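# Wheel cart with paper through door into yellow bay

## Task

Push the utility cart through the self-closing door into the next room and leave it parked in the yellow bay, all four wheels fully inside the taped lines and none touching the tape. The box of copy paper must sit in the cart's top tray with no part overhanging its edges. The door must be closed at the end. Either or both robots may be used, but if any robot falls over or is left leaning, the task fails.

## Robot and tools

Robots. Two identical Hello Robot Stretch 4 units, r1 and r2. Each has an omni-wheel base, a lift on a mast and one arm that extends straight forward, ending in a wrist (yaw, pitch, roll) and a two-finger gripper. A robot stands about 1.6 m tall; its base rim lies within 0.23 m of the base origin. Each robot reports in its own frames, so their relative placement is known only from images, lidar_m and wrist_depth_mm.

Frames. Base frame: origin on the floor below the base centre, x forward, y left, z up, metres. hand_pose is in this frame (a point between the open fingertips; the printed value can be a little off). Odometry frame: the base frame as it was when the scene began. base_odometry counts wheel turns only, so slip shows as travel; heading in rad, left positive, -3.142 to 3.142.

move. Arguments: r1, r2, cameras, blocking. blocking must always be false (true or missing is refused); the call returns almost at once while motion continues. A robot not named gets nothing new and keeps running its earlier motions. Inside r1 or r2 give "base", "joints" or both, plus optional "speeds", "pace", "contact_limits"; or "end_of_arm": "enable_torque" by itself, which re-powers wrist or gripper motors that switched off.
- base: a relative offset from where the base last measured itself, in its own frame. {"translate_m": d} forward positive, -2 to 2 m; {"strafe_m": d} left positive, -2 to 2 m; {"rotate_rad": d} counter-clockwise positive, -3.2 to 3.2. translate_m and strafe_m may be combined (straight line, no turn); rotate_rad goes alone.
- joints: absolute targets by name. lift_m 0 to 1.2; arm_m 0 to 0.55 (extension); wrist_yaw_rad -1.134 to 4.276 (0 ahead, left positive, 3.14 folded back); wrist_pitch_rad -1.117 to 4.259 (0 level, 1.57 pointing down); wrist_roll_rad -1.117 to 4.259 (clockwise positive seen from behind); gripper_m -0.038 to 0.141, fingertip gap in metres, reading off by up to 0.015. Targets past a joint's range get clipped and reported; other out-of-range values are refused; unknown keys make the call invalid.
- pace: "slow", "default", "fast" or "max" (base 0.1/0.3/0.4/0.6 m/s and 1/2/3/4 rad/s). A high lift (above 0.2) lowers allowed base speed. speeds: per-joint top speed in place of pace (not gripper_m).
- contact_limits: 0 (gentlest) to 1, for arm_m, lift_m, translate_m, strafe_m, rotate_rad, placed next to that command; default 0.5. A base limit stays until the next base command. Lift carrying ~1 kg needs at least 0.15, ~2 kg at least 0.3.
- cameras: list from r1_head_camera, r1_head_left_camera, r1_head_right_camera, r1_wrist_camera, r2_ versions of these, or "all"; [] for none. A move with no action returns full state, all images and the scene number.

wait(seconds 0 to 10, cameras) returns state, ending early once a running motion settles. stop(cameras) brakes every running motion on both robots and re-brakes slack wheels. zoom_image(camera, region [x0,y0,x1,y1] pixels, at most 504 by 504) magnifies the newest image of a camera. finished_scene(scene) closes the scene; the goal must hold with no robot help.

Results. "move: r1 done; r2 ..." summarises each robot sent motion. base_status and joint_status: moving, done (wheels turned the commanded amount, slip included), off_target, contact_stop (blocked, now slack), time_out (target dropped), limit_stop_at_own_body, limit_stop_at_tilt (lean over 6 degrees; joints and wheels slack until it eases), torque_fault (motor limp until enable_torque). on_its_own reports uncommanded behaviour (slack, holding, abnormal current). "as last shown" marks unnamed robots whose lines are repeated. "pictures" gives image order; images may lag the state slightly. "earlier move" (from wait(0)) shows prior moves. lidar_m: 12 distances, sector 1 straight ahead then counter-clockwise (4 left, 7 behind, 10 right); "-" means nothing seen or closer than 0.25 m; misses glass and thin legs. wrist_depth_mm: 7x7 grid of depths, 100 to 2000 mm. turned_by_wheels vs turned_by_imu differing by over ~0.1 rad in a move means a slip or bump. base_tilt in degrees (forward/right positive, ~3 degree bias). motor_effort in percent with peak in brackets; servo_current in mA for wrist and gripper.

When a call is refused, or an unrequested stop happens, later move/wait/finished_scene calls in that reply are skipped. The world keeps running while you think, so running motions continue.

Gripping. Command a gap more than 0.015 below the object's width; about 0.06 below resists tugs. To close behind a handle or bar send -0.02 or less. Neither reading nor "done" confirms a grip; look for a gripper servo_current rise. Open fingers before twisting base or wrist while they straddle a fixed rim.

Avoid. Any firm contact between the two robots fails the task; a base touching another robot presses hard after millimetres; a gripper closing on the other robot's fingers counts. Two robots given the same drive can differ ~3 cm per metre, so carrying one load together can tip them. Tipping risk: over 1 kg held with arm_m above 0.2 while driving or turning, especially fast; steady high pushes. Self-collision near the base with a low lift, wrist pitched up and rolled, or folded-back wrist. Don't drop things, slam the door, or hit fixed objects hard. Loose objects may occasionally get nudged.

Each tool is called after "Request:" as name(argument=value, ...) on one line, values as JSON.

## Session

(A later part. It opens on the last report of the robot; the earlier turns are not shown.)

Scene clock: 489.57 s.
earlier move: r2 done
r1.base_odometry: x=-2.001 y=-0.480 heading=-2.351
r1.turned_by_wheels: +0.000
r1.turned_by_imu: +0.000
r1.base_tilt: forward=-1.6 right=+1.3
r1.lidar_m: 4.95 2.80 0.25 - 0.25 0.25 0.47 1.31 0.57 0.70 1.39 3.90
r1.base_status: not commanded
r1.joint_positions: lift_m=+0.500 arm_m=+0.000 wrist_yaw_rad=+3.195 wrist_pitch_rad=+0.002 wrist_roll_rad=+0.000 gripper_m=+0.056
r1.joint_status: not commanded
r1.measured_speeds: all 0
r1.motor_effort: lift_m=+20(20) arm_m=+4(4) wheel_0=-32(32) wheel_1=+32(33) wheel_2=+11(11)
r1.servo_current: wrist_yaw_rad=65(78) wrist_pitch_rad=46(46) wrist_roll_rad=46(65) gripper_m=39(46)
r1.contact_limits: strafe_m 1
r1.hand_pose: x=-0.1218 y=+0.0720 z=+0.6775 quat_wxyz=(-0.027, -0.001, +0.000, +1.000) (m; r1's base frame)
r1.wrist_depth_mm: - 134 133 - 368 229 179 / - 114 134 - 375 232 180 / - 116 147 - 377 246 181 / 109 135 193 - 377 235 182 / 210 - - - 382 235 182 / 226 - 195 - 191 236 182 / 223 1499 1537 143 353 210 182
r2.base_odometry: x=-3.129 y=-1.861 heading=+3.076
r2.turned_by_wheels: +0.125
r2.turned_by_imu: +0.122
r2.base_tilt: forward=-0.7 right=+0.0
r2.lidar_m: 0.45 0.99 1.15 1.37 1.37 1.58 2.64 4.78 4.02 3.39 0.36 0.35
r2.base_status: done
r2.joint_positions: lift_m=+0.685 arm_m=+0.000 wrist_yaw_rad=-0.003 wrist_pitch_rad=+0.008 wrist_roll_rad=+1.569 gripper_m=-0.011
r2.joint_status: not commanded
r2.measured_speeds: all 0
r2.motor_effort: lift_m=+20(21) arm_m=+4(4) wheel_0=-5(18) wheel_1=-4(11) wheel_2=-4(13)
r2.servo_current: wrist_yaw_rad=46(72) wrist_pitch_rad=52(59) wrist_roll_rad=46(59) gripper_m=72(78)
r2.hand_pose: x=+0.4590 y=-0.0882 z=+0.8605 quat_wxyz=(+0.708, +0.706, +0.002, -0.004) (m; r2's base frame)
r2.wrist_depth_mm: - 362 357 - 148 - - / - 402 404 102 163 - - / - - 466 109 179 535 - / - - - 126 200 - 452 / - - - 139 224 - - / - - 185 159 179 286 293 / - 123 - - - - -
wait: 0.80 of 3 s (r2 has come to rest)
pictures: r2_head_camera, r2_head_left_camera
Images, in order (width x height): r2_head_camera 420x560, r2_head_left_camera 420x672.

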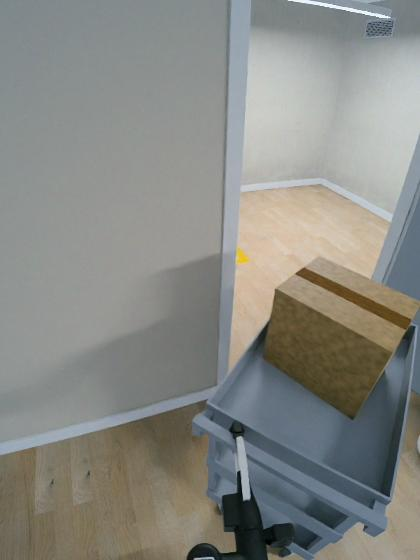

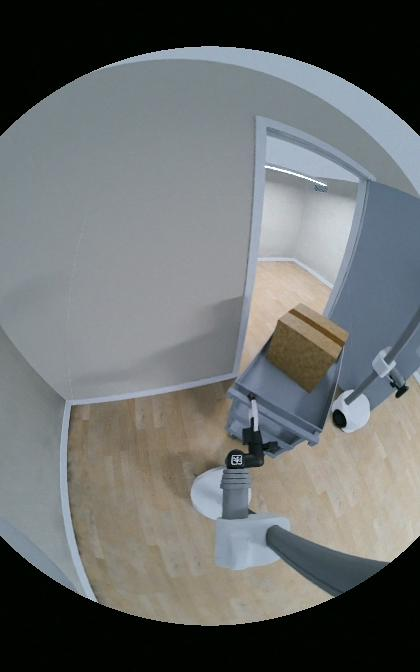

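Request:
move(r2={"base":{"translate_m":0.0},"joints":{"gripper_m":0.12}}, blocking=false)

Request:
wait(seconds=2)

Request:
wait(seconds=1.5)

Request:
move(r2={"base":{"translate_m":-0.25}}, blocking=false)

Request:
wait(seconds=3)

Request:
move(r2={"base":{"rotate_rad":-0.5}}, blocking=false)

Request:
wait(seconds=2.5, cameras=["r2_head_camera","r2_head_left_camera","r2_wrist_camera"])

Scene clock: 503.03 s.
move: r2 moving
r1: as last shown
r1.lidar_m: 4.93 2.79 0.25 - 0.25 0.25 0.50 1.30 0.57 0.68 1.40 3.91
r1.motor_effort: lift_m=+20(20) arm_m=+4(4) wheel_0=-31(32) wheel_1=+32(32) wheel_2=+11(11)
r1.servo_current: wrist_yaw_rad=39(59) wrist_pitch_rad=39(52) wrist_roll_rad=39(52) gripper_m=39(46)
r1.contact_limits: strafe_m 1
r1.wrist_depth_mm: - 134 133 - 368 230 178 / - 114 133 - 375 232 179 / - 116 147 - 377 246 181 / 109 135 191 - 379 235 182 / 210 - - - 384 236 183 / 225 - 194 - 191 236 182 / 222 1499 1537 143 353 211 182
r2.base_odometry: x=-3.129 y=-1.861 heading=+3.076
r2.turned_by_wheels: +0.000
r2.turned_by_imu: +0.001
r2.base_tilt: forward=-0.7 right=+0.1
r2.lidar_m: 0.46 1.00 1.16 1.37 1.36 1.58 2.61 4.77 4.03 3.37 0.37 0.35
r2.base_status: done
r2.joint_positions: lift_m=+0.685 arm_m=+0.000 wrist_yaw_rad=-0.003 wrist_pitch_rad=+0.008 wrist_roll_rad=+1.569 gripper_m=+0.011
r2.joint_status: gripper_m moving
r2.measured_speeds: all 0
r2.motor_effort: lift_m=+21(21) arm_m=+4(4) wheel_0=+0(5) wheel_1=+0(3) wheel_2=+0(4)
r2.servo_current: wrist_yaw_rad=59(59) wrist_pitch_rad=52(52) wrist_roll_rad=52(52) gripper_m=98(98)
r2.hand_pose: x=+0.4590 y=-0.0882 z=+0.8605 quat_wxyz=(+0.708, +0.706, +0.002, -0.004) (m; r2's base frame)
r2.wrist_depth_mm: - 362 359 - 150 - - / - 407 410 103 164 - - / - - 466 111 185 535 - / - - - 129 202 - 449 / - - - 142 229 - - / - - 184 163 185 293 287 / - - - - - - -
pictures: none

Scene clock: 504.63 s.
earlier move: r2 done
r1.base_odometry: x=-2.001 y=-0.480 heading=-2.351
r1.turned_by_wheels: +0.000
r1.turned_by_imu: +0.000
r1.base_tilt: forward=-1.6 right=+1.3
r1.lidar_m: 4.92 2.81 0.25 - 0.25 0.25 0.49 1.30 0.57 0.71 1.37 3.89
r1.base_status: not commanded
r1.joint_positions: lift_m=+0.500 arm_m=+0.000 wrist_yaw_rad=+3.195 wrist_pitch_rad=+0.002 wrist_roll_rad=+0.000 gripper_m=+0.056
r1.joint_status: not commanded
r1.measured_speeds: all 0
r1.motor_effort: lift_m=+20(20) arm_m=+4(4) wheel_0=-31(32) wheel_1=+32(32) wheel_2=+11(11)
r1.servo_current: wrist_yaw_rad=52(72) wrist_pitch_rad=33(52) wrist_roll_rad=39(72) gripper_m=39(46)
r1.contact_limits: strafe_m 1
r1.hand_pose: x=-0.1218 y=+0.0720 z=+0.6775 quat_wxyz=(-0.027, -0.001, +0.000, +1.000) (m; r1's base frame)
r1.wrist_depth_mm: - 133 133 - 370 229 178 / - 114 133 - 373 232 180 / - 116 147 - 375 246 181 / 109 134 192 - 379 234 181 / 211 - - - 379 233 183 / 225 - 194 - 190 236 182 / 224 1537 1537 143 351 210 182
r2.base_odometry: x=-3.129 y=-1.861 heading=+3.076
r2.turned_by_wheels: +0.000
r2.turned_by_imu: +0.000
r2.base_tilt: forward=-0.7 right=+0.1
r2.lidar_m: 0.42 1.01 1.18 1.37 1.34 1.59 2.61 4.79 4.01 3.39 0.37 0.34
r2.base_status: done
r2.joint_positions: lift_m=+0.685 arm_m=+0.000 wrist_yaw_rad=+0.000 wrist_pitch_rad=+0.003 wrist_roll_rad=+1.569 gripper_m=+0.120
r2.joint_status: all done
r2.measured_speeds: all 0
r2.motor_effort: lift_m=+20(21) arm_m=+4(4) wheel_0=+0(5) wheel_1=+0(3) wheel_2=+0(4)
r2.servo_current: wrist_yaw_rad=59(59) wrist_pitch_rad=46(52) wrist_roll_rad=46(59) gripper_m=46(143)
r2.hand_pose: x=+0.4593 y=-0.0875 z=+0.8621 quat_wxyz=(+0.708, +0.706, +0.001, -0.001) (m; r2's base frame)
r2.wrist_depth_mm: - 370 366 - 151 - - / - 427 418 104 166 - - / - - 480 113 184 1397 508 / - - - 129 206 - 449 / - - - 147 228 - - / - - 193 164 195 293 296 / - - - - - - -
wait: 1.60 of 2 s (r2 has come to rest)
pictures: none

Scene clock: 506.13 s.
r1.base_odometry: x=-2.001 y=-0.480 heading=-2.351
r1.turned_by_wheels: +0.000
r1.turned_by_imu: +0.000
r1.base_tilt: forward=-1.6 right=+1.3
r1.lidar_m: 4.93 2.81 0.25 - 0.25 0.25 0.46 1.31 0.57 0.70 1.39 3.91
r1.base_status: not commanded
r1.joint_positions: lift_m=+0.500 arm_m=+0.000 wrist_yaw_rad=+3.195 wrist_pitch_rad=+0.002 wrist_roll_rad=+0.000 gripper_m=+0.056
r1.joint_status: not commanded
r1.measured_speeds: all 0
r1.motor_effort: lift_m=+20(20) arm_m=+4(4) wheel_0=-31(32) wheel_1=+32(32) wheel_2=+11(11)
r1.servo_current: wrist_yaw_rad=59(72) wrist_pitch_rad=46(52) wrist_roll_rad=52(72) gripper_m=39(46)
r1.contact_limits: strafe_m 1
r1.hand_pose: x=-0.1218 y=+0.0720 z=+0.6775 quat_wxyz=(-0.027, -0.001, +0.000, +1.000) (m; r1's base frame)
r1.wrist_depth_mm: - 134 133 - 366 229 178 / - 114 134 - 375 231 180 / - 116 147 - 377 245 181 / 109 134 191 - 382 234 182 / 210 - - - 382 236 182 / 226 - 193 - 191 235 183 / 223 1499 1537 143 353 211 182
r2.base_odometry: x=-3.129 y=-1.861 heading=+3.076
r2.turned_by_wheels: +0.000
r2.turned_by_imu: +0.000
r2.base_tilt: forward=-0.7 right=+0.0
r2.lidar_m: 0.45 1.02 1.14 1.37 1.36 1.60 2.61 4.80 4.04 3.37 0.36 0.35
r2.base_status: done
r2.joint_positions: lift_m=+0.685 arm_m=+0.000 wrist_yaw_rad=+0.000 wrist_pitch_rad=+0.003 wrist_roll_rad=+1.569 gripper_m=+0.120
r2.joint_status: all done
r2.measured_speeds: all 0
r2.motor_effort: lift_m=+20(21) arm_m=+4(4) wheel_0=+0(5) wheel_1=+0(3) wheel_2=+0(4)
r2.servo_current: wrist_yaw_rad=33(59) wrist_pitch_rad=39(52) wrist_roll_rad=46(59) gripper_m=46(143)
r2.hand_pose: x=+0.4593 y=-0.0875 z=+0.8621 quat_wxyz=(+0.708, +0.706, +0.001, -0.001) (m; r2's base frame)
r2.wrist_depth_mm: - 368 366 - 151 - - / - 427 415 104 166 - - / - - 480 113 183 1464 508 / - - - 129 206 - 449 / - - - 146 227 - - / - - 192 165 195 293 296 / - - - - - - -
wait: 1.50 s; at rest by 0.27 s
pictures: none

Scene clock: 506.63 s.
move: r2 moving
r1: as last shown
r1.lidar_m: 4.92 2.81 0.25 - 0.25 0.25 0.50 1.33 0.58 0.68 1.32 3.90
r1.motor_effort: lift_m=+20(20) arm_m=+4(4) wheel_0=-32(32) wheel_1=+32(32) wheel_2=+11(11)
r1.servo_current: wrist_yaw_rad=59(65) wrist_pitch_rad=39(46) wrist_roll_rad=52(72) gripper_m=39(46)
r1.contact_limits: strafe_m 1
r1.wrist_depth_mm: - 134 133 - 370 230 178 / - 114 133 - 373 232 181 / - 115 147 - 377 246 181 / 109 135 192 - 382 235 182 / 209 - - - 377 235 182 / 226 - 193 - 191 235 182 / 222 1499 1537 143 353 211 182
r2.base_odometry: x=-3.098 y=-1.863 heading=+3.076
r2.turned_by_wheels: +0.000
r2.turned_by_imu: +0.000
r2.base_tilt: forward=-0.7 right=+0.0
r2.lidar_m: 0.44 1.04 1.19 1.34 1.36 1.55 2.62 4.77 4.00 3.39 0.37 0.39
r2.base_status: translate_m moving
r2.joint_positions: lift_m=+0.685 arm_m=+0.000 wrist_yaw_rad=+0.000 wrist_pitch_rad=+0.003 wrist_roll_rad=+1.569 gripper_m=+0.120
r2.joint_status: not commanded
r2.measured_speeds: translate_m=-0.121 strafe_m=+0.001 rotate_rad=+0.000 lift_m=+0.000 arm_m=+0.000 wrist_yaw_rad=+0.000 wrist_pitch_rad=+0.000 wrist_roll_rad=+0.000
r2.motor_effort: lift_m=+20(20) arm_m=+4(4) wheel_0=-5(11) wheel_1=-7(8) wheel_2=+11(14)
r2.servo_current: wrist_yaw_rad=39(52) wrist_pitch_rad=46(46) wrist_roll_rad=46(59) gripper_m=46(59)
r2.hand_pose: x=+0.4593 y=-0.0875 z=+0.8621 quat_wxyz=(+0.708, +0.706, +0.001, -0.001) (m; r2's base frame)
r2.wrist_depth_mm: - 382 379 113 170 - - / - 442 433 124 186 - - / - - 496 138 211 1708 - / - - - 154 230 - 469 / - - - 179 255 - - / - 186 190 195 200 315 319 / - - - - - - -
pictures: none

Scene clock: 508.43 s.
earlier move: r2 done
r1.base_odometry: x=-2.001 y=-0.480 heading=-2.351
r1.turned_by_wheels: +0.000
r1.turned_by_imu: +0.000
r1.base_tilt: forward=-1.6 right=+1.3
r1.lidar_m: 4.93 2.79 0.25 - 0.25 0.25 0.47 1.30 0.58 0.69 1.32 3.92
r1.base_status: not commanded
r1.joint_positions: lift_m=+0.500 arm_m=+0.000 wrist_yaw_rad=+3.195 wrist_pitch_rad=+0.002 wrist_roll_rad=+0.000 gripper_m=+0.056
r1.joint_status: not commanded
r1.measured_speeds: all 0
r1.motor_effort: lift_m=+20(20) arm_m=+4(4) wheel_0=-32(32) wheel_1=+32(32) wheel_2=+11(11)
r1.servo_current: wrist_yaw_rad=46(65) wrist_pitch_rad=39(46) wrist_roll_rad=46(72) gripper_m=33(52)
r1.contact_limits: strafe_m 1
r1.hand_pose: x=-0.1218 y=+0.0720 z=+0.6775 quat_wxyz=(-0.027, -0.001, +0.000, +1.000) (m; r1's base frame)
r1.wrist_depth_mm: - 134 133 - 368 230 178 / - 114 134 - 373 231 180 / - 116 147 - 377 246 181 / 109 135 192 - 379 234 182 / 210 - - - 382 236 182 / 226 - 195 - 191 235 183 / 223 1537 1499 143 353 211 182
r2.base_odometry: x=-2.880 y=-1.877 heading=+3.076
r2.turned_by_wheels: +0.000
r2.turned_by_imu: +0.000
r2.base_tilt: forward=-0.7 right=+0.1
r2.lidar_m: 0.58 1.25 1.42 1.29 1.28 1.47 2.48 4.56 4.08 3.44 1.32 0.56
r2.base_status: done
r2.joint_positions: lift_m=+0.685 arm_m=+0.000 wrist_yaw_rad=+0.000 wrist_pitch_rad=+0.003 wrist_roll_rad=+1.569 gripper_m=+0.120
r2.joint_status: not commanded
r2.measured_speeds: all 0
r2.motor_effort: lift_m=+20(20) arm_m=+3(4) wheel_0=-1(11) wheel_1=-2(9) wheel_2=+3(14)
r2.servo_current: wrist_yaw_rad=59(59) wrist_pitch_rad=46(46) wrist_roll_rad=52(59) gripper_m=52(59)
r2.hand_pose: x=+0.4593 y=-0.0875 z=+0.8621 quat_wxyz=(+0.708, +0.706, +0.001, -0.001) (m; r2's base frame)
r2.wrist_depth_mm: - - 521 334 349 - - / - - 591 375 375 - - / - - 691 404 - - - / - - - 442 477 - 462 / - - - 484 535 535 521 / - 186 191 162 186 - 1042 / - - - - - - -
wait: 1.80 of 3 s (r2 has come to rest)
pictures: none

Scene clock: 508.93 s.
move: r2 moving
r1: as last shown
r1.lidar_m: 4.94 2.81 0.25 - 0.25 0.25 0.49 1.31 0.59 0.70 1.30 3.88
r1.servo_current: wrist_yaw_rad=65(65) wrist_pitch_rad=39(46) wrist_roll_rad=39(72) gripper_m=39(52)
r1.contact_limits: strafe_m 1
r1.wrist_depth_mm: - 133 134 - 370 229 178 / - 114 134 - 375 232 180 / - 116 147 - 377 246 181 / 109 135 191 - 377 233 182 / 210 - - - 382 235 182 / 226 - 194 - 190 234 182 / 222 1499 1499 143 351 211 182
r2.base_odometry: x=-2.880 y=-1.877 heading=+2.824
r2.turned_by_wheels: -0.252
r2.turned_by_imu: -0.245
r2.base_tilt: forward=-0.7 right=+0.1
r2.lidar_m: 0.58 0.72 1.31 1.40 1.29 1.35 1.82 4.54 4.71 3.63 1.35 0.54
r2.base_status: rotate_rad moving
r2.joint_positions: lift_m=+0.685 arm_m=+0.000 wrist_yaw_rad=+0.000 wrist_pitch_rad=+0.003 wrist_roll_rad=+1.569 gripper_m=+0.120
r2.joint_status: not commanded
r2.measured_speeds: translate_m=+0.001 strafe_m=+0.001 rotate_rad=-0.971 lift_m=+0.000 arm_m=+0.000 wrist_yaw_rad=+0.000 wrist_pitch_rad=+0.000 wrist_roll_rad=+0.000
r2.motor_effort: lift_m=+20(20) arm_m=+4(4) wheel_0=+7(8) wheel_1=+10(10) wheel_2=+10(12)
r2.servo_current: wrist_yaw_rad=33(59) wrist_pitch_rad=46(46) wrist_roll_rad=39(46) gripper_m=46(52)
r2.hand_pose: x=+0.4593 y=-0.0875 z=+0.8621 quat_wxyz=(+0.708, +0.706, +0.001, -0.001) (m; r2's base frame)
r2.wrist_depth_mm: - - - - - 1366 1160 / 1661 - 661 298 353 355 - / - - 585 375 382 - - / - - 647 402 991 - - / - - 732 427 931 - 439 / - 186 191 375 189 - 473 / - - - - - 530 517
pictures: none

Scene clock: 509.73 s.
earlier move: r2 done
r1.base_odometry: x=-2.001 y=-0.480 heading=-2.351
r1.turned_by_wheels: +0.000
r1.turned_by_imu: +0.000
r1.base_tilt: forward=-1.6 right=+1.3
r1.lidar_m: 4.93 2.82 0.25 - 0.25 0.25 0.44 1.31 0.59 0.71 1.25 3.86
r1.base_status: not commanded
r1.joint_positions: lift_m=+0.500 arm_m=+0.000 wrist_yaw_rad=+3.195 wrist_pitch_rad=+0.002 wrist_roll_rad=+0.000 gripper_m=+0.056
r1.joint_status: not commanded
r1.measured_speeds: all 0
r1.motor_effort: lift_m=+20(20) arm_m=+4(4) wheel_0=-31(32) wheel_1=+32(32) wheel_2=+11(11)
r1.servo_current: wrist_yaw_rad=46(72) wrist_pitch_rad=39(52) wrist_roll_rad=33(72) gripper_m=39(52)
r1.contact_limits: strafe_m 1
r1.hand_pose: x=-0.1218 y=+0.0720 z=+0.6775 quat_wxyz=(-0.027, -0.001, +0.000, +1.000) (m; r1's base frame)
r1.wrist_depth_mm: - 134 133 - 370 229 178 / - 114 134 - 375 231 180 / - 116 147 - 377 245 181 / 110 135 191 - 379 234 181 / 209 - - - 382 236 182 / 225 - 193 - 190 235 182 / 223 1537 1537 143 353 211 182
r2.base_odometry: x=-2.880 y=-1.877 heading=+2.577
r2.turned_by_wheels: -0.248
r2.turned_by_imu: -0.241
r2.base_tilt: forward=-0.7 right=+0.0
r2.lidar_m: 0.55 0.63 1.25 1.45 1.30 1.30 1.53 2.62 4.57 4.04 3.46 1.33
r2.base_status: done
r2.joint_positions: lift_m=+0.685 arm_m=+0.000 wrist_yaw_rad=+0.000 wrist_pitch_rad=+0.003 wrist_roll_rad=+1.569 gripper_m=+0.120
r2.joint_status: not commanded
r2.measured_speeds: all 0
r2.motor_effort: lift_m=+20(20) arm_m=+4(4) wheel_0=+1(8) wheel_1=+2(10) wheel_2=+2(12)
r2.servo_current: wrist_yaw_rad=65(65) wrist_pitch_rad=46(46) wrist_roll_rad=59(59) gripper_m=52(52)
r2.hand_pose: x=+0.4593 y=-0.0875 z=+0.8621 quat_wxyz=(+0.708, +0.706, +0.001, -0.001) (m; r2's base frame)
r2.wrist_depth_mm: - 1078 1078 1060 1098 1098 1042 / - - - - - - 1182 / - - - - - 1499 1205 / - - - 647 - 1008 976 / - - 707 377 399 402 402 / - - 217 342 193 - - / - - 661 - - - -
wait: 0.80 of 2.5 s (r2 has come to rest)
pictures: r2_head_camera, r2_head_left_camera, r2_wrist_camera
Images, in order (width x height): r2_head_camera 420x560, r2_head_left_camera 420x672, r2_wrist_camera 616x392.

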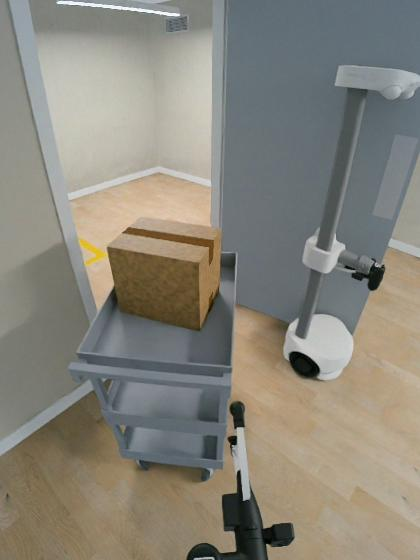

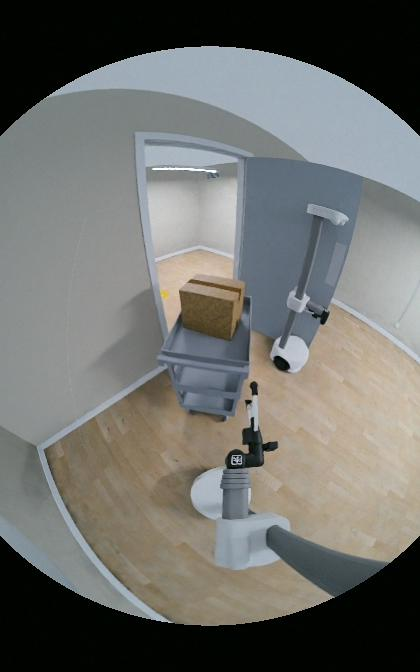

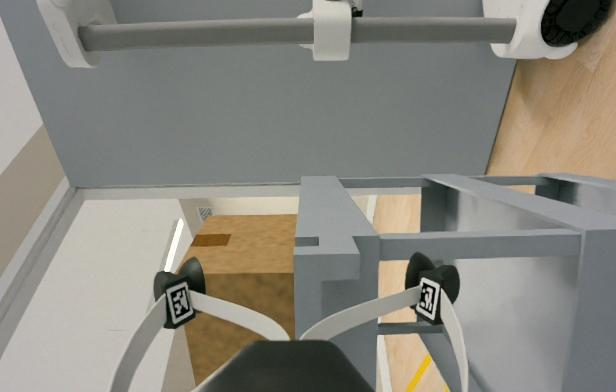

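Request:
move(r2={"base":{"translate_m":0.03,"strafe_m":0.13},"pace":"slow"}, blocking=false)

Request:
wait(seconds=3)

Request:
move(r2={"base":{"translate_m":0.17},"contact_limits":{"translate_m":0.2},"pace":"slow"}, blocking=false)

Request:
wait(seconds=4, cameras=["r2_head_camera","r2_wrist_camera"])

Scene clock: 516.03 s.
move: r2 moving
r1: as last shown
r1.lidar_m: 4.93 2.81 0.25 - 0.25 0.25 0.47 1.27 0.59 0.69 1.24 3.89
r1.servo_current: wrist_yaw_rad=59(59) wrist_pitch_rad=46(46) wrist_roll_rad=46(65) gripper_m=39(46)
r1.contact_limits: strafe_m 1
r1.wrist_depth_mm: - 134 133 - 370 229 179 / - 115 133 - 373 231 180 / - 116 147 - 377 246 181 / 109 135 191 - 379 234 181 / 210 - - - 384 235 182 / 225 - 193 - 191 235 183 / 222 1499 1537 143 353 209 182
r2.base_odometry: x=-2.889 y=-1.886 heading=+2.576
r2.turned_by_wheels: +0.000
r2.turned_by_imu: +0.000
r2.base_tilt: forward=-0.7 right=+0.1
r2.lidar_m: 0.55 0.62 1.24 1.43 1.31 1.28 1.50 2.61 4.56 4.04 3.45 1.34
r2.base_status: translate_m moving; strafe_m moving
r2.joint_positions: lift_m=+0.685 arm_m=+0.000 wrist_yaw_rad=+0.000 wrist_pitch_rad=+0.003 wrist_roll_rad=+1.569 gripper_m=+0.120
r2.joint_status: not commanded
r2.measured_speeds: translate_m=+0.012 strafe_m=+0.049 rotate_rad=+0.001 lift_m=+0.000 arm_m=+0.000 wrist_yaw_rad=+0.000 wrist_pitch_rad=+0.000 wrist_roll_rad=+0.000
r2.motor_effort: lift_m=+20(20) arm_m=+4(4) wheel_0=-3(7) wheel_1=+8(10) wheel_2=-8(8)
r2.servo_current: wrist_yaw_rad=46(52) wrist_pitch_rad=39(46) wrist_roll_rad=52(52) gripper_m=52(59)
r2.hand_pose: x=+0.4593 y=-0.0875 z=+0.8621 quat_wxyz=(+0.708, +0.706, +0.001, -0.001) (m; r2's base frame)
r2.wrist_depth_mm: - 1078 1042 1060 1060 1078 1060 / - - - - - - 1205 / - - - - - 1464 1182 / 1708 - - 585 - - - / - - 683 336 397 399 399 / - - 217 340 196 - - / - - 668 - - - -
pictures: none

Scene clock: 518.10 s.
earlier move: r2 done
r1.base_odometry: x=-2.001 y=-0.480 heading=-2.351
r1.turned_by_wheels: +0.000
r1.turned_by_imu: +0.000
r1.base_tilt: forward=-1.6 right=+1.3
r1.lidar_m: 4.94 2.80 0.25 - 0.26 0.25 0.48 1.31 0.58 0.71 1.43 3.91
r1.base_status: not commanded
r1.joint_positions: lift_m=+0.500 arm_m=+0.000 wrist_yaw_rad=+3.195 wrist_pitch_rad=+0.002 wrist_roll_rad=+0.000 gripper_m=+0.056
r1.joint_status: not commanded
r1.measured_speeds: all 0
r1.motor_effort: lift_m=+20(20) arm_m=+4(4) wheel_0=-32(32) wheel_1=+32(33) wheel_2=+11(11)
r1.servo_current: wrist_yaw_rad=52(65) wrist_pitch_rad=39(52) wrist_roll_rad=46(65) gripper_m=39(46)
r1.contact_limits: strafe_m 1
r1.hand_pose: x=-0.1218 y=+0.0720 z=+0.6775 quat_wxyz=(-0.027, -0.001, +0.000, +1.000) (m; r1's base frame)
r1.wrist_depth_mm: - 134 133 - 368 229 179 / - 114 134 - 377 230 180 / - 116 147 - 379 246 181 / 109 135 192 - 379 233 182 / 210 - - - 382 235 183 / 226 - 193 - 191 235 183 / 224 1537 1499 143 355 211 182
r2.base_odometry: x=-2.974 y=-1.971 heading=+2.576
r2.turned_by_wheels: +0.000
r2.turned_by_imu: +0.000
r2.base_tilt: forward=-0.7 right=+0.1
r2.lidar_m: 0.54 0.61 1.13 1.32 1.22 1.22 1.43 2.50 4.66 4.13 3.52 0.55
r2.base_status: done
r2.joint_positions: lift_m=+0.685 arm_m=+0.000 wrist_yaw_rad=+0.000 wrist_pitch_rad=+0.003 wrist_roll_rad=+1.569 gripper_m=+0.120
r2.joint_status: not commanded
r2.measured_speeds: all 0
r2.motor_effort: lift_m=+20(20) arm_m=+4(4) wheel_0=-3(10) wheel_1=+4(10) wheel_2=-6(8)
r2.servo_current: wrist_yaw_rad=46(59) wrist_pitch_rad=39(46) wrist_roll_rad=52(65) gripper_m=46(59)
r2.hand_pose: x=+0.4593 y=-0.0875 z=+0.8621 quat_wxyz=(+0.708, +0.706, +0.001, -0.001) (m; r2's base frame)
r2.wrist_depth_mm: - - - - - - 1182 / - - - - - 1430 1205 / - - - 307 368 368 - / 1661 - 585 375 379 - - / - - 603 384 387 - - / - - 218 332 196 - - / - - - - - - -
wait: 2.07 of 3 s (r2 has come to rest)
pictures: none

Scene clock: 518.60 s.
move: r2 moving
r1: as last shown
r1.lidar_m: 4.92 2.80 0.25 - 0.25 0.25 0.49 1.29 0.57 0.68 1.42 3.90
r1.motor_effort: lift_m=+20(20) arm_m=+4(4) wheel_0=-32(32) wheel_1=+32(32) wheel_2=+11(11)
r1.servo_current: wrist_yaw_rad=65(72) wrist_pitch_rad=33(52) wrist_roll_rad=65(65) gripper_m=39(46)
r1.contact_limits: strafe_m 1
r1.wrist_depth_mm: - 134 134 - 368 229 178 / - 114 134 - 375 231 180 / - 116 147 - 377 245 181 / 109 135 192 - 382 234 182 / 209 - - - 382 234 183 / 226 - 193 - 191 236 182 / 224 1576 1576 143 351 211 182
r2.base_odometry: x=-2.985 y=-1.964 heading=+2.576
r2.turned_by_wheels: +0.000
r2.turned_by_imu: +0.000
r2.base_tilt: forward=-0.7 right=+0.1
r2.lidar_m: 0.54 0.58 1.12 1.31 1.24 1.22 1.43 2.50 4.67 4.09 3.52 0.56
r2.base_status: translate_m moving
r2.joint_positions: lift_m=+0.685 arm_m=+0.000 wrist_yaw_rad=+0.000 wrist_pitch_rad=+0.003 wrist_roll_rad=+1.569 gripper_m=+0.120
r2.joint_status: not commanded
r2.measured_speeds: translate_m=+0.048 strafe_m=+0.000 rotate_rad=+0.000 lift_m=+0.000 arm_m=+0.000 wrist_yaw_rad=+0.000 wrist_pitch_rad=+0.000 wrist_roll_rad=+0.000
r2.motor_effort: lift_m=+19(20) arm_m=+3(4) wheel_0=+6(7) wheel_1=+6(7) wheel_2=-10(10)
r2.servo_current: wrist_yaw_rad=46(59) wrist_pitch_rad=33(46) wrist_roll_rad=46(65) gripper_m=46(59)
r2.contact_limits: translate_m 0.2
r2.hand_pose: x=+0.4593 y=-0.0875 z=+0.8621 quat_wxyz=(+0.708, +0.706, +0.001, -0.001) (m; r2's base frame)
r2.wrist_depth_mm: - - - - - - 1182 / - - - - - 1430 1182 / - - - 297 357 359 - / 1576 - 569 362 368 - - / - - 591 370 375 - - / - - 218 317 196 - - / - - - - - 1863 -
pictures: none

Scene clock: 521.07 s.
earlier move: r2 done
r1.base_odometry: x=-2.001 y=-0.480 heading=-2.351
r1.turned_by_wheels: +0.000
r1.turned_by_imu: +0.000
r1.base_tilt: forward=-1.6 right=+1.3
r1.lidar_m: 4.94 2.78 0.25 - 0.25 0.25 0.49 1.32 0.58 0.71 2.91 3.89
r1.base_status: not commanded
r1.joint_positions: lift_m=+0.500 arm_m=+0.000 wrist_yaw_rad=+3.195 wrist_pitch_rad=+0.002 wrist_roll_rad=+0.000 gripper_m=+0.056
r1.joint_status: not commanded
r1.measured_speeds: all 0
r1.motor_effort: lift_m=+20(20) arm_m=+4(4) wheel_0=-32(32) wheel_1=+32(33) wheel_2=+11(11)
r1.servo_current: wrist_yaw_rad=52(72) wrist_pitch_rad=39(52) wrist_roll_rad=46(65) gripper_m=39(52)
r1.contact_limits: strafe_m 1
r1.hand_pose: x=-0.1218 y=+0.0720 z=+0.6775 quat_wxyz=(-0.027, -0.001, +0.000, +1.000) (m; r1's base frame)
r1.wrist_depth_mm: - 133 133 - 366 229 178 / - 114 134 - 373 231 180 / - 116 147 - 377 245 181 / 109 135 191 - 379 235 182 / 211 - - - 379 236 182 / 225 - 194 - 191 235 182 / 222 1537 1537 143 353 211 182
r2.base_odometry: x=-3.118 y=-1.880 heading=+2.576
r2.turned_by_wheels: +0.000
r2.turned_by_imu: +0.000
r2.base_tilt: forward=-0.7 right=+0.1
r2.lidar_m: 0.40 0.43 1.02 1.16 1.33 1.34 1.58 2.73 4.77 3.96 1.33 0.41
r2.base_status: done
r2.joint_positions: lift_m=+0.685 arm_m=+0.000 wrist_yaw_rad=+0.000 wrist_pitch_rad=+0.003 wrist_roll_rad=+1.569 gripper_m=+0.120
r2.joint_status: not commanded
r2.measured_speeds: all 0
r2.motor_effort: lift_m=+20(20) arm_m=+4(4) wheel_0=+5(10) wheel_1=+6(9) wheel_2=-9(11)
r2.servo_current: wrist_yaw_rad=46(65) wrist_pitch_rad=39(52) wrist_roll_rad=39(65) gripper_m=52(59)
r2.contact_limits: translate_m 0.2
r2.hand_pose: x=+0.4593 y=-0.0875 z=+0.8620 quat_wxyz=(+0.708, +0.706, +0.001, -0.001) (m; r2's base frame)
r2.wrist_depth_mm: - - - 138 138 - 1138 / - - - 142 200 208 208 / - - 597 145 205 - - / - 413 415 148 210 809 - / - 433 424 152 214 809 - / - 466 217 154 217 179 - / - - 484 - - - -
wait: 2.47 of 4 s (r2 has come to rest)
pictures: r2_head_camera, r2_wrist_camera
Images, in order (width x height): r2_head_camera 420x560, r2_wrist_camera 616x392.

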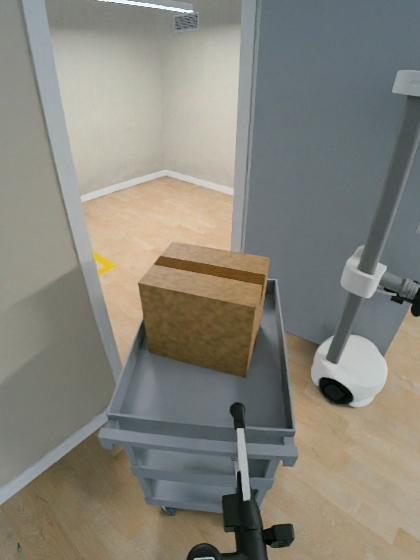

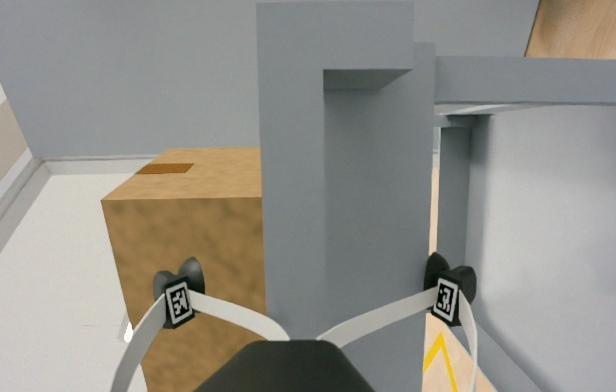

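Request:
move(r2={"joints":{"gripper_m":-0.015}}, blocking=false)

Request:
wait(seconds=5)

Request:
move(r2={"base":{"translate_m":0.05,"strafe_m":-0.16},"contact_limits":{"strafe_m":0.4},"pace":"slow"}, blocking=false)

Request:
wait(seconds=4)

Request:
move(r2={"base":{"rotate_rad":0.25},"pace":"slow"}, blocking=false)

Request:
wait(seconds=3, cameras=["r2_head_camera","r2_head_left_camera"])

Scene clock: 527.27 s.
move: r2 moving
r1: as last shown
r1.lidar_m: 4.92 2.79 0.25 - 0.25 0.25 0.45 1.30 0.59 0.70 2.90 3.90
r1.motor_effort: lift_m=+20(20) arm_m=+4(4) wheel_0=-32(32) wheel_1=+32(32) wheel_2=+11(11)
r1.servo_current: wrist_yaw_rad=39(52) wrist_pitch_rad=46(46) wrist_roll_rad=39(59) gripper_m=39(46)
r1.contact_limits: strafe_m 1
r1.wrist_depth_mm: - 134 134 - 370 230 178 / - 114 134 - 375 231 181 / - 116 147 - 377 245 181 / 109 135 192 - 379 234 182 / 209 - - - 382 236 183 / 226 - 193 - 191 235 182 / 224 1537 1537 143 353 211 182
r2.base_odometry: x=-3.118 y=-1.880 heading=+2.576
r2.turned_by_wheels: +0.000
r2.turned_by_imu: +0.000
r2.base_tilt: forward=-0.7 right=+0.1
r2.lidar_m: 0.39 0.43 1.01 1.16 1.36 1.34 1.58 2.73 4.79 3.97 1.34 0.40
r2.base_status: not commanded
r2.joint_positions: lift_m=+0.685 arm_m=+0.000 wrist_yaw_rad=+0.000 wrist_pitch_rad=+0.007 wrist_roll_rad=+1.569 gripper_m=+0.106
r2.joint_status: gripper_m moving
r2.measured_speeds: translate_m=+0.000 strafe_m=+0.000 rotate_rad=+0.000 lift_m=+0.000 arm_m=+0.000 wrist_yaw_rad=+0.000 wrist_pitch_rad=+0.018 wrist_roll_rad=+0.000
r2.motor_effort: lift_m=+20(20) arm_m=+4(4) wheel_0=+4(5) wheel_1=+6(6) wheel_2=-9(9)
r2.servo_current: wrist_yaw_rad=33(52) wrist_pitch_rad=46(52) wrist_roll_rad=59(59) gripper_m=163(163)
r2.contact_limits: translate_m 0.2
r2.hand_pose: x=+0.4593 y=-0.0875 z=+0.8610 quat_wxyz=(+0.708, +0.706, +0.002, -0.003) (m; r2's base frame)
r2.wrist_depth_mm: - - - 138 139 - 1118 / - - - 142 202 208 210 / - - 539 146 205 778 - / - 410 413 207 211 - - / - 427 421 152 215 - - / - 455 196 156 218 169 - / - - 484 - - - -
pictures: none

Scene clock: 528.93 s.
earlier move: r2 done
r1.base_odometry: x=-2.001 y=-0.480 heading=-2.351
r1.turned_by_wheels: +0.000
r1.turned_by_imu: +0.000
r1.base_tilt: forward=-1.6 right=+1.3
r1.lidar_m: 4.91 2.82 0.25 - 0.25 0.26 0.46 1.30 0.58 0.70 2.87 3.87
r1.base_status: not commanded
r1.joint_positions: lift_m=+0.500 arm_m=+0.000 wrist_yaw_rad=+3.195 wrist_pitch_rad=+0.002 wrist_roll_rad=+0.000 gripper_m=+0.056
r1.joint_status: not commanded
r1.measured_speeds: all 0
r1.motor_effort: lift_m=+20(20) arm_m=+4(4) wheel_0=-32(32) wheel_1=+32(33) wheel_2=+11(11)
r1.servo_current: wrist_yaw_rad=52(65) wrist_pitch_rad=46(52) wrist_roll_rad=39(65) gripper_m=39(46)
r1.contact_limits: strafe_m 1
r1.hand_pose: x=-0.1218 y=+0.0720 z=+0.6775 quat_wxyz=(-0.027, -0.001, +0.000, +1.000) (m; r1's base frame)
r1.wrist_depth_mm: - 134 133 - 370 230 179 / - 115 133 - 375 232 180 / - 116 147 - 377 245 181 / 109 135 192 - 382 234 181 / 210 - - - 382 234 182 / 226 - 193 - 191 236 182 / 224 1499 1618 143 355 211 182
r2.base_odometry: x=-3.118 y=-1.880 heading=+2.576
r2.turned_by_wheels: +0.000
r2.turned_by_imu: +0.000
r2.base_tilt: forward=-0.7 right=+0.1
r2.lidar_m: 0.38 0.43 1.02 1.20 1.35 1.36 1.56 2.72 4.79 3.93 1.31 0.40
r2.base_status: not commanded
r2.joint_positions: lift_m=+0.685 arm_m=+0.000 wrist_yaw_rad=+0.000 wrist_pitch_rad=+0.015 wrist_roll_rad=+1.569 gripper_m=-0.013
r2.joint_status: all done
r2.measured_speeds: all 0
r2.motor_effort: lift_m=+21(21) arm_m=+4(4) wheel_0=+4(5) wheel_1=+6(6) wheel_2=-9(10)
r2.servo_current: wrist_yaw_rad=46(59) wrist_pitch_rad=72(85) wrist_roll_rad=59(72) gripper_m=195(455)
r2.contact_limits: translate_m 0.2
r2.hand_pose: x=+0.4592 y=-0.0875 z=+0.8587 quat_wxyz=(+0.708, +0.707, +0.005, -0.005) (m; r2's base frame)
r2.wrist_depth_mm: - - - 139 140 - 1118 / - - - 143 202 209 211 / - - 525 146 207 - - / - 407 415 150 211 - - / - 427 424 153 216 - - / - 449 181 158 196 161 - / - 152 484 - 133 1863 -
wait: 1.67 of 5 s (r2 has come to rest)
pictures: none

Scene clock: 529.43 s.
move: r2 moving
r1: as last shown
r1.lidar_m: 4.95 2.80 0.25 - 0.25 0.25 0.47 1.32 0.57 0.69 1.37 3.90
r1.motor_effort: lift_m=+20(20) arm_m=+4(4) wheel_0=-32(32) wheel_1=+32(32) wheel_2=+11(11)
r1.servo_current: wrist_yaw_rad=46(52) wrist_pitch_rad=39(52) wrist_roll_rad=52(72) gripper_m=46(46)
r1.contact_limits: strafe_m 1
r1.wrist_depth_mm: - 133 133 - 368 231 178 / - 114 134 - 373 232 180 / - 116 147 - 377 245 181 / 109 135 192 - 379 234 182 / 210 - - - 382 235 182 / 226 - 194 - 191 235 183 / 223 1537 1537 143 353 211 182
r2.base_odometry: x=-3.114 y=-1.868 heading=+2.576
r2.turned_by_wheels: +0.000
r2.turned_by_imu: +0.000
r2.base_tilt: forward=-0.7 right=+0.1
r2.lidar_m: 0.41 0.44 1.02 1.21 1.37 1.37 1.61 2.74 4.77 3.96 1.37 0.39
r2.base_status: translate_m moving; strafe_m moving
r2.joint_positions: lift_m=+0.685 arm_m=+0.000 wrist_yaw_rad=+0.000 wrist_pitch_rad=+0.015 wrist_roll_rad=+1.569 gripper_m=-0.013
r2.joint_status: not commanded
r2.measured_speeds: translate_m=+0.010 strafe_m=-0.048 rotate_rad=+0.000 lift_m=+0.000 arm_m=+0.000 wrist_yaw_rad=+0.000 wrist_pitch_rad=+0.000 wrist_roll_rad=+0.000
r2.motor_effort: lift_m=+20(21) arm_m=+4(4) wheel_0=+14(14) wheel_1=-5(7) wheel_2=-13(13)
r2.servo_current: wrist_yaw_rad=46(59) wrist_pitch_rad=78(85) wrist_roll_rad=46(59) gripper_m=163(202)
r2.contact_limits: strafe_m 0.4
r2.hand_pose: x=+0.4592 y=-0.0875 z=+0.8588 quat_wxyz=(+0.708, +0.707, +0.005, -0.005) (m; r2's base frame)
r2.wrist_depth_mm: - - - 144 145 - 1118 / - - - 147 208 213 214 / - - 554 150 211 788 - / - 421 418 154 215 - - / - 430 430 157 220 - - / - 452 187 161 193 160 - / - 156 488 - - 1863 -
pictures: none

Scene clock: 531.87 s.
earlier move: r2 done
r1.base_odometry: x=-2.001 y=-0.480 heading=-2.351
r1.turned_by_wheels: +0.000
r1.turned_by_imu: +0.000
r1.base_tilt: forward=-1.6 right=+1.3
r1.lidar_m: 4.92 2.79 0.25 - 0.25 0.25 0.47 1.33 0.55 0.63 1.12 3.88
r1.base_status: not commanded
r1.joint_positions: lift_m=+0.500 arm_m=+0.000 wrist_yaw_rad=+3.195 wrist_pitch_rad=+0.002 wrist_roll_rad=+0.000 gripper_m=+0.056
r1.joint_status: not commanded
r1.measured_speeds: all 0
r1.motor_effort: lift_m=+20(20) arm_m=+4(4) wheel_0=-31(32) wheel_1=+32(32) wheel_2=+11(11)
r1.servo_current: wrist_yaw_rad=33(78) wrist_pitch_rad=46(52) wrist_roll_rad=39(72) gripper_m=46(52)
r1.contact_limits: strafe_m 1
r1.hand_pose: x=-0.1218 y=+0.0720 z=+0.6775 quat_wxyz=(-0.027, -0.001, +0.000, +1.000) (m; r1's base frame)
r1.wrist_depth_mm: - 133 134 - 368 229 178 / - 114 133 - 373 230 180 / - 116 147 - 377 246 181 / 109 135 191 - 377 233 182 / 210 - - - 382 235 183 / 226 - 193 - 191 235 182 / 224 1537 1537 143 353 211 182
r2.base_odometry: x=-3.074 y=-1.718 heading=+2.577
r2.turned_by_wheels: +0.001
r2.turned_by_imu: +0.002
r2.base_tilt: forward=-0.7 right=+0.1
r2.lidar_m: 0.38 0.40 1.08 1.28 1.51 1.50 1.72 3.01 4.71 3.79 3.26 0.43
r2.base_status: done
r2.joint_positions: lift_m=+0.685 arm_m=+0.000 wrist_yaw_rad=+0.005 wrist_pitch_rad=+0.003 wrist_roll_rad=+1.569 gripper_m=-0.014
r2.joint_status: not commanded
r2.measured_speeds: all 0
r2.motor_effort: lift_m=+19(21) arm_m=+4(4) wheel_0=+9(14) wheel_1=-5(9) wheel_2=-2(13)
r2.servo_current: wrist_yaw_rad=59(59) wrist_pitch_rad=39(85) wrist_roll_rad=59(59) gripper_m=91(202)
r2.contact_limits: strafe_m 0.4
r2.hand_pose: x=+0.4597 y=-0.0859 z=+0.8623 quat_wxyz=(+0.708, +0.707, +0.003, +0.001) (m; r2's base frame)
r2.wrist_depth_mm: - - - 177 - - 1078 / - - - 176 177 242 1078 / - - - 175 235 240 248 / 1618 - 585 175 233 831 - / - 459 433 174 233 820 - / - - 189 173 180 820 - / - - 455 - 230 - -
wait: 2.43 of 4 s (r2 has come to rest)
pictures: none

Scene clock: 532.37 s.
move: r2 moving
r1: as last shown
r1.lidar_m: 4.91 2.79 0.25 - 0.25 0.25 0.48 1.32 0.54 0.63 1.12 3.93
r1.motor_effort: lift_m=+20(20) arm_m=+4(4) wheel_0=-32(32) wheel_1=+32(33) wheel_2=+11(11)
r1.servo_current: wrist_yaw_rad=59(72) wrist_pitch_rad=46(52) wrist_roll_rad=52(72) gripper_m=39(46)
r1.contact_limits: strafe_m 1
r1.wrist_depth_mm: - 134 133 - 366 229 178 / - 114 134 - 373 230 180 / - 116 147 - 377 246 181 / 109 135 192 - 377 235 182 / 209 - - - 382 235 182 / 225 - 194 - 191 236 182 / 223 1576 1499 143 353 210 182
r2.base_odometry: x=-3.074 y=-1.718 heading=+2.701
r2.turned_by_wheels: +0.124
r2.turned_by_imu: +0.120
r2.base_tilt: forward=-0.7 right=+0.1
r2.lidar_m: 0.39 0.40 1.11 1.38 1.47 1.51 1.87 3.90 4.75 3.57 1.13 0.42
r2.base_status: rotate_rad moving
r2.joint_positions: lift_m=+0.685 arm_m=+0.000 wrist_yaw_rad=-0.011 wrist_pitch_rad=+0.003 wrist_roll_rad=+1.569 gripper_m=-0.014
r2.joint_status: not commanded
r2.measured_speeds: translate_m=+0.002 strafe_m=+0.001 rotate_rad=+0.484 lift_m=+0.000 arm_m=+0.000 wrist_yaw_rad=-0.037 wrist_pitch_rad=-0.005 wrist_roll_rad=+0.000
r2.motor_effort: lift_m=+19(19) arm_m=+4(4) wheel_0=-15(15) wheel_1=-8(9) wheel_2=-16(17)
r2.servo_current: wrist_yaw_rad=59(59) wrist_pitch_rad=46(46) wrist_roll_rad=39(59) gripper_m=91(91)
r2.hand_pose: x=+0.4583 y=-0.0907 z=+0.8624 quat_wxyz=(+0.708, +0.707, -0.003, -0.005) (m; r2's base frame)
r2.wrist_depth_mm: - - - 163 163 - 1118 / - - - 164 222 228 227 / - - - 165 224 - - / - - 484 167 225 820 - / - 442 436 167 227 831 - / - - 189 168 183 - - / - - 477 - 229 - -
pictures: none

Scene clock: 533.17 s.
earlier move: r2 done
r1.base_odometry: x=-2.001 y=-0.480 heading=-2.351
r1.turned_by_wheels: +0.000
r1.turned_by_imu: +0.000
r1.base_tilt: forward=-1.6 right=+1.3
r1.lidar_m: 4.90 2.80 0.25 - 0.25 0.25 0.49 3.96 0.53 0.64 1.11 3.87
r1.base_status: not commanded
r1.joint_positions: lift_m=+0.500 arm_m=+0.000 wrist_yaw_rad=+3.195 wrist_pitch_rad=+0.002 wrist_roll_rad=+0.000 gripper_m=+0.056
r1.joint_status: not commanded
r1.measured_speeds: all 0
r1.motor_effort: lift_m=+20(20) arm_m=+4(4) wheel_0=-31(32) wheel_1=+32(33) wheel_2=+11(11)
r1.servo_current: wrist_yaw_rad=52(72) wrist_pitch_rad=39(52) wrist_roll_rad=59(72) gripper_m=39(46)
r1.contact_limits: strafe_m 1
r1.hand_pose: x=-0.1218 y=+0.0720 z=+0.6775 quat_wxyz=(-0.027, -0.001, +0.000, +1.000) (m; r1's base frame)
r1.wrist_depth_mm: - 133 133 - 368 229 178 / - 114 133 - 375 232 180 / - 116 147 - 377 246 181 / 109 135 191 - 379 234 182 / 209 - - - 384 234 182 / 227 - 194 - 191 235 182 / 222 1537 1499 143 353 211 182
r2.base_odometry: x=-3.074 y=-1.718 heading=+2.825
r2.turned_by_wheels: +0.125
r2.turned_by_imu: +0.120
r2.base_tilt: forward=-0.6 right=+0.1
r2.lidar_m: 0.40 0.49 1.13 1.54 1.48 1.57 2.10 4.70 4.78 3.42 1.08 0.40
r2.base_status: done
r2.joint_positions: lift_m=+0.685 arm_m=+0.000 wrist_yaw_rad=-0.009 wrist_pitch_rad=+0.002 wrist_roll_rad=+1.569 gripper_m=-0.014
r2.joint_status: not commanded
r2.measured_speeds: all 0
r2.motor_effort: lift_m=+19(19) arm_m=+4(4) wheel_0=-7(15) wheel_1=-5(9) wheel_2=-6(18)
r2.servo_current: wrist_yaw_rad=46(78) wrist_pitch_rad=39(46) wrist_roll_rad=33(59) gripper_m=85(91)
r2.hand_pose: x=+0.4585 y=-0.0899 z=+0.8624 quat_wxyz=(+0.708, +0.707, -0.002, -0.004) (m; r2's base frame)
r2.wrist_depth_mm: - - - 137 137 198 198 / - - - 143 200 732 - / - - 455 150 208 - - / - 445 433 157 217 - - / - - 473 165 227 - - / - - 189 172 181 - - / - - - - - - -
wait: 0.80 of 3 s (r2 has come to rest)
pictures: r2_head_camera, r2_head_left_camera
Images, in order (width x height): r2_head_camera 420x560, r2_head_left_camera 420x672.

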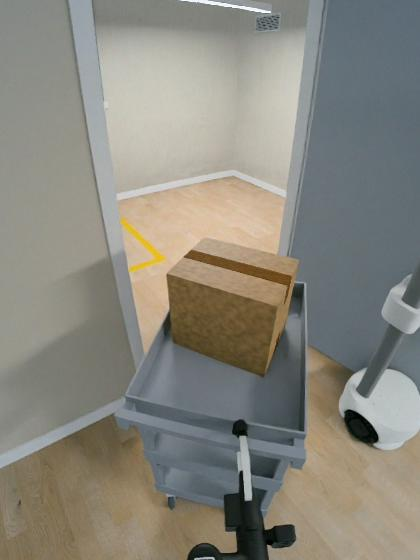

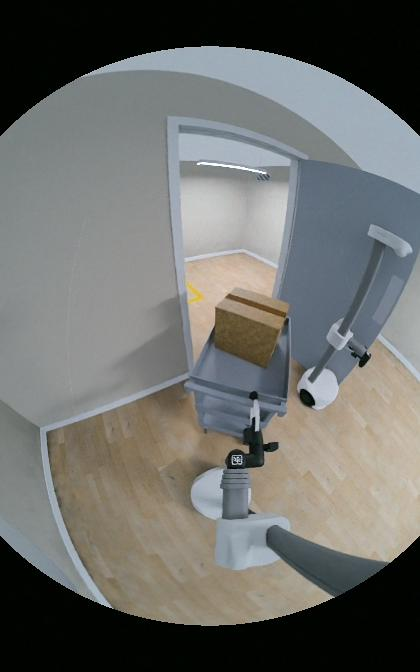

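Request:
move(r2={"base":{"translate_m":0.12,"strafe_m":-0.12},"contact_limits":{"strafe_m":0.4},"pace":"slow"}, blocking=false)

Request:
wait(seconds=4, cameras=["r2_head_camera","r2_head_left_camera"])

Request:
move(r2={"base":{"rotate_rad":0.25},"pace":"slow"}, blocking=false)

Request:
wait(seconds=3, cameras=["r2_head_camera","r2_head_left_camera"])

Scene clock: 539.13 s.
move: r2 moving
r1: as last shown
r1.base_tilt: forward=-1.5 right=+1.3
r1.lidar_m: 4.95 2.81 0.25 - 0.25 0.25 0.47 3.93 0.53 0.63 1.09 3.90
r1.motor_effort: lift_m=+20(20) arm_m=+4(4) wheel_0=-31(32) wheel_1=+32(32) wheel_2=+11(11)
r1.servo_current: wrist_yaw_rad=46(59) wrist_pitch_rad=39(52) wrist_roll_rad=46(65) gripper_m=39(52)
r1.contact_limits: strafe_m 1
r1.wrist_depth_mm: - 133 133 - 370 229 179 / - 114 133 - 373 232 181 / - 115 147 - 375 245 181 / 109 135 191 - 379 234 182 / 210 - - - 382 236 182 / 226 - 193 - 190 235 182 / 223 1537 1576 143 353 211 181
r2.base_odometry: x=-3.080 y=-1.707 heading=+2.824
r2.turned_by_wheels: -0.001
r2.turned_by_imu: +0.000
r2.base_tilt: forward=-0.7 right=+0.0
r2.lidar_m: 0.40 0.48 1.14 1.54 1.50 1.57 2.12 4.68 4.73 3.40 1.08 0.41
r2.base_status: translate_m moving; strafe_m moving
r2.joint_positions: lift_m=+0.685 arm_m=+0.000 wrist_yaw_rad=-0.007 wrist_pitch_rad=+0.002 wrist_roll_rad=+1.569 gripper_m=-0.014
r2.joint_status: not commanded
r2.measured_speeds: translate_m=+0.036 strafe_m=-0.035 rotate_rad=+0.002 lift_m=+0.000 arm_m=+0.000 wrist_yaw_rad=+0.037 wrist_pitch_rad=+0.000 wrist_roll_rad=+0.000
r2.motor_effort: lift_m=+19(19) arm_m=+4(4) wheel_0=+8(8) wheel_1=-5(6) wheel_2=-13(14)
r2.servo_current: wrist_yaw_rad=46(72) wrist_pitch_rad=39(46) wrist_roll_rad=39(59) gripper_m=85(85)
r2.contact_limits: strafe_m 0.4
r2.hand_pose: x=+0.4587 y=-0.0894 z=+0.8624 quat_wxyz=(+0.708, +0.707, -0.002, -0.003) (m; r2's base frame)
r2.wrist_depth_mm: - - - 133 133 192 194 / - - - 140 196 732 - / - - 445 147 206 - - / - 449 430 153 214 - - / - - 477 161 224 - - / - - 190 169 181 - - / - - 554 - 246 - -
pictures: none

Scene clock: 541.57 s.
earlier move: r2 done
r1.base_odometry: x=-2.001 y=-0.480 heading=-2.351
r1.turned_by_wheels: +0.000
r1.turned_by_imu: +0.000
r1.base_tilt: forward=-1.6 right=+1.3
r1.lidar_m: 4.93 2.79 0.25 - 0.25 0.25 0.49 0.47 0.48 0.58 0.97 3.89
r1.base_status: not commanded
r1.joint_positions: lift_m=+0.500 arm_m=+0.000 wrist_yaw_rad=+3.195 wrist_pitch_rad=+0.002 wrist_roll_rad=+0.000 gripper_m=+0.056
r1.joint_status: not commanded
r1.measured_speeds: all 0
r1.motor_effort: lift_m=+20(20) arm_m=+4(4) wheel_0=-31(32) wheel_1=+32(32) wheel_2=+11(11)
r1.servo_current: wrist_yaw_rad=46(65) wrist_pitch_rad=46(52) wrist_roll_rad=33(65) gripper_m=39(52)
r1.contact_limits: strafe_m 1
r1.hand_pose: x=-0.1218 y=+0.0720 z=+0.6775 quat_wxyz=(-0.027, -0.001, +0.000, +1.000) (m; r1's base frame)
r1.wrist_depth_mm: - 133 134 - 370 229 179 / - 114 133 - 375 232 180 / - 116 147 - 379 246 181 / 109 135 191 - 382 235 182 / 216 - - - 382 233 183 / 226 - 193 - 190 235 182 / 222 1464 1537 143 353 211 183
r2.base_odometry: x=-3.151 y=-1.567 heading=+2.825
r2.turned_by_wheels: +0.001
r2.turned_by_imu: +0.002
r2.base_tilt: forward=-0.7 right=+0.1
r2.lidar_m: 0.42 0.48 1.11 1.50 1.66 1.73 2.33 4.74 4.50 3.22 0.93 0.41
r2.base_status: done
r2.joint_positions: lift_m=+0.685 arm_m=+0.000 wrist_yaw_rad=+0.004 wrist_pitch_rad=+0.002 wrist_roll_rad=+1.569 gripper_m=-0.014
r2.joint_status: not commanded
r2.measured_speeds: all 0
r2.motor_effort: lift_m=+19(19) arm_m=+4(4) wheel_0=+8(15) wheel_1=-4(6) wheel_2=-1(14)
r2.servo_current: wrist_yaw_rad=46(72) wrist_pitch_rad=39(46) wrist_roll_rad=46(59) gripper_m=72(91)
r2.contact_limits: strafe_m 0.4
r2.hand_pose: x=+0.4596 y=-0.0862 z=+0.8624 quat_wxyz=(+0.708, +0.707, +0.002, +0.001) (m; r2's base frame)
r2.wrist_depth_mm: - - - 129 128 186 187 / - - 559 133 191 - - / - 488 421 142 202 - - / - 449 430 150 211 - - / - - 480 158 224 - - / - - 188 168 181 - - / - - - - 250 - 535
wait: 2.43 of 4 s (r2 has come to rest)
pictures: r2_head_camera, r2_head_left_camera
Images, in order (width x height): r2_head_camera 420x560, r2_head_left_camera 420x672.

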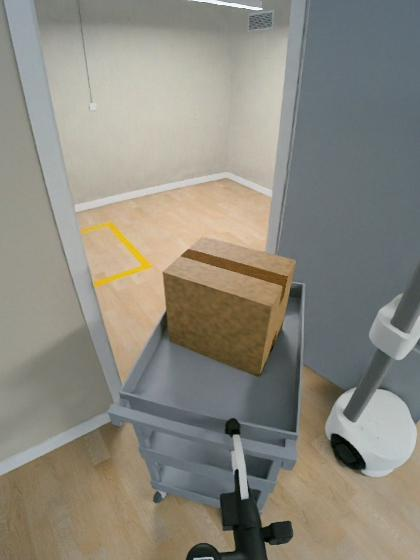

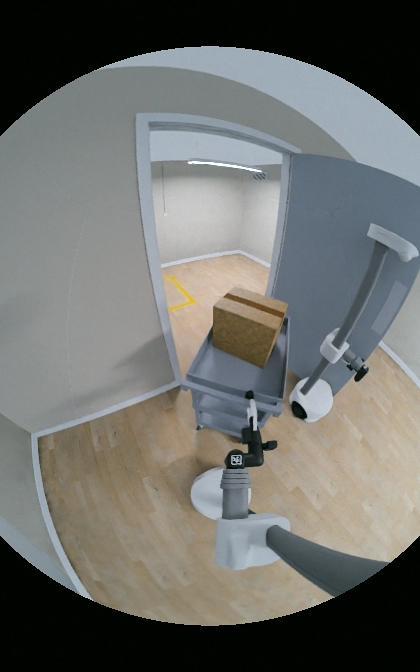

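Scene clock: 542.07 s.
move: r2 moving
r1: as last shown
r1.base_tilt: forward=-1.5 right=+1.3
r1.lidar_m: 4.92 2.83 0.25 - 0.25 0.25 0.50 0.47 0.46 0.60 0.96 3.90
r1.servo_current: wrist_yaw_rad=72(72) wrist_pitch_rad=39(46) wrist_roll_rad=39(52) gripper_m=39(46)
r1.contact_limits: strafe_m 1
r1.wrist_depth_mm: - 134 133 - 368 229 178 / - 115 133 - 373 231 180 / - 116 147 - 377 244 181 / 109 135 192 - 382 235 182 / 211 - - - 384 236 183 / 226 - 194 - 191 236 182 / 223 1397 1537 143 353 211 182
r2.base_odometry: x=-3.151 y=-1.567 heading=+2.949
r2.turned_by_wheels: +0.124
r2.turned_by_imu: +0.120
r2.base_tilt: forward=-0.7 right=+0.1
r2.lidar_m: 0.45 0.53 1.14 1.69 1.65 1.79 2.63 4.74 4.03 3.13 0.91 0.37
r2.base_status: rotate_rad moving
r2.joint_positions: lift_m=+0.685 arm_m=+0.000 wrist_yaw_rad=-0.010 wrist_pitch_rad=+0.002 wrist_roll_rad=+1.569 gripper_m=-0.014
r2.joint_status: not commanded
r2.measured_speeds: translate_m=+0.000 strafe_m=+0.001 rotate_rad=+0.485 lift_m=+0.000 arm_m=+0.000 wrist_yaw_rad=-0.021 wrist_pitch_rad=+0.000 wrist_roll_rad=+0.000
r2.motor_effort: lift_m=+19(19) arm_m=+4(4) wheel_0=-12(13) wheel_1=-8(9) wheel_2=-16(16)
r2.servo_current: wrist_yaw_rad=72(72) wrist_pitch_rad=39(46) wrist_roll_rad=46(59) gripper_m=85(85)
r2.hand_pose: x=+0.4584 y=-0.0904 z=+0.8624 quat_wxyz=(+0.708, +0.707, -0.003, -0.005) (m; r2's base frame)
r2.wrist_depth_mm: - - - 122 177 180 180 / - 496 488 129 186 - - / - 413 404 137 196 - - / - - 449 148 213 - - / - - 504 159 226 - - / - - 189 168 181 - - / - - - - - - 512
pictures: none

Scene clock: 542.87 s.
earlier move: r2 done
r1.base_odometry: x=-2.001 y=-0.480 heading=-2.351
r1.turned_by_wheels: +0.000
r1.turned_by_imu: +0.000
r1.base_tilt: forward=-1.6 right=+1.3
r1.lidar_m: 4.93 2.84 0.25 - 0.25 0.25 0.48 0.45 0.47 0.66 0.94 3.89
r1.base_status: not commanded
r1.joint_positions: lift_m=+0.500 arm_m=+0.000 wrist_yaw_rad=+3.195 wrist_pitch_rad=+0.002 wrist_roll_rad=+0.000 gripper_m=+0.056
r1.joint_status: not commanded
r1.measured_speeds: all 0
r1.motor_effort: lift_m=+20(20) arm_m=+4(4) wheel_0=-31(32) wheel_1=+32(33) wheel_2=+11(11)
r1.servo_current: wrist_yaw_rad=39(72) wrist_pitch_rad=39(46) wrist_roll_rad=52(52) gripper_m=46(52)
r1.contact_limits: strafe_m 1
r1.hand_pose: x=-0.1218 y=+0.0720 z=+0.6775 quat_wxyz=(-0.027, -0.001, +0.000, +1.000) (m; r1's base frame)
r1.wrist_depth_mm: - 134 133 - 368 229 178 / - 114 134 - 373 231 180 / - 116 147 - 377 246 181 / 109 135 192 - 379 235 182 / 210 - - - 382 234 182 / 226 - 195 - 191 236 183 / 223 1576 1576 143 351 210 182
r2.base_odometry: x=-3.151 y=-1.567 heading=+3.074
r2.turned_by_wheels: +0.125
r2.turned_by_imu: +0.121
r2.base_tilt: forward=-0.7 right=+0.1
r2.lidar_m: 0.44 1.05 1.21 1.65 1.67 1.91 3.22 4.75 3.68 3.11 0.92 0.33
r2.base_status: done
r2.joint_positions: lift_m=+0.685 arm_m=+0.000 wrist_yaw_rad=-0.009 wrist_pitch_rad=+0.002 wrist_roll_rad=+1.569 gripper_m=-0.014
r2.joint_status: not commanded
r2.measured_speeds: all 0
r2.motor_effort: lift_m=+18(19) arm_m=+4(4) wheel_0=-8(14) wheel_1=-7(9) wheel_2=-7(16)
r2.servo_current: wrist_yaw_rad=65(72) wrist_pitch_rad=33(46) wrist_roll_rad=39(59) gripper_m=78(91)
r2.hand_pose: x=+0.4584 y=-0.0901 z=+0.8624 quat_wxyz=(+0.708, +0.707, -0.002, -0.004) (m; r2's base frame)
r2.wrist_depth_mm: - 404 402 - - - - / - 364 364 - 162 - - / - 436 421 107 176 - - / - - 500 117 202 - - / - - - 140 225 1756 - / - - 189 158 181 1661 521 / - - - - - - 469
wait: 0.80 of 3 s (r2 has come to rest)
pictures: r2_head_camera, r2_head_left_camera
Images, in order (width x height): r2_head_camera 420x560, r2_head_left_camera 420x672.

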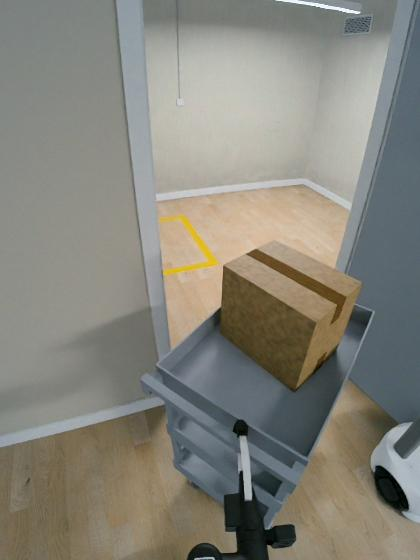

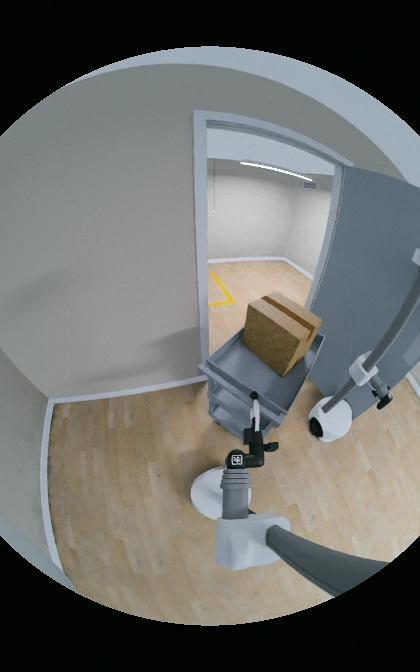

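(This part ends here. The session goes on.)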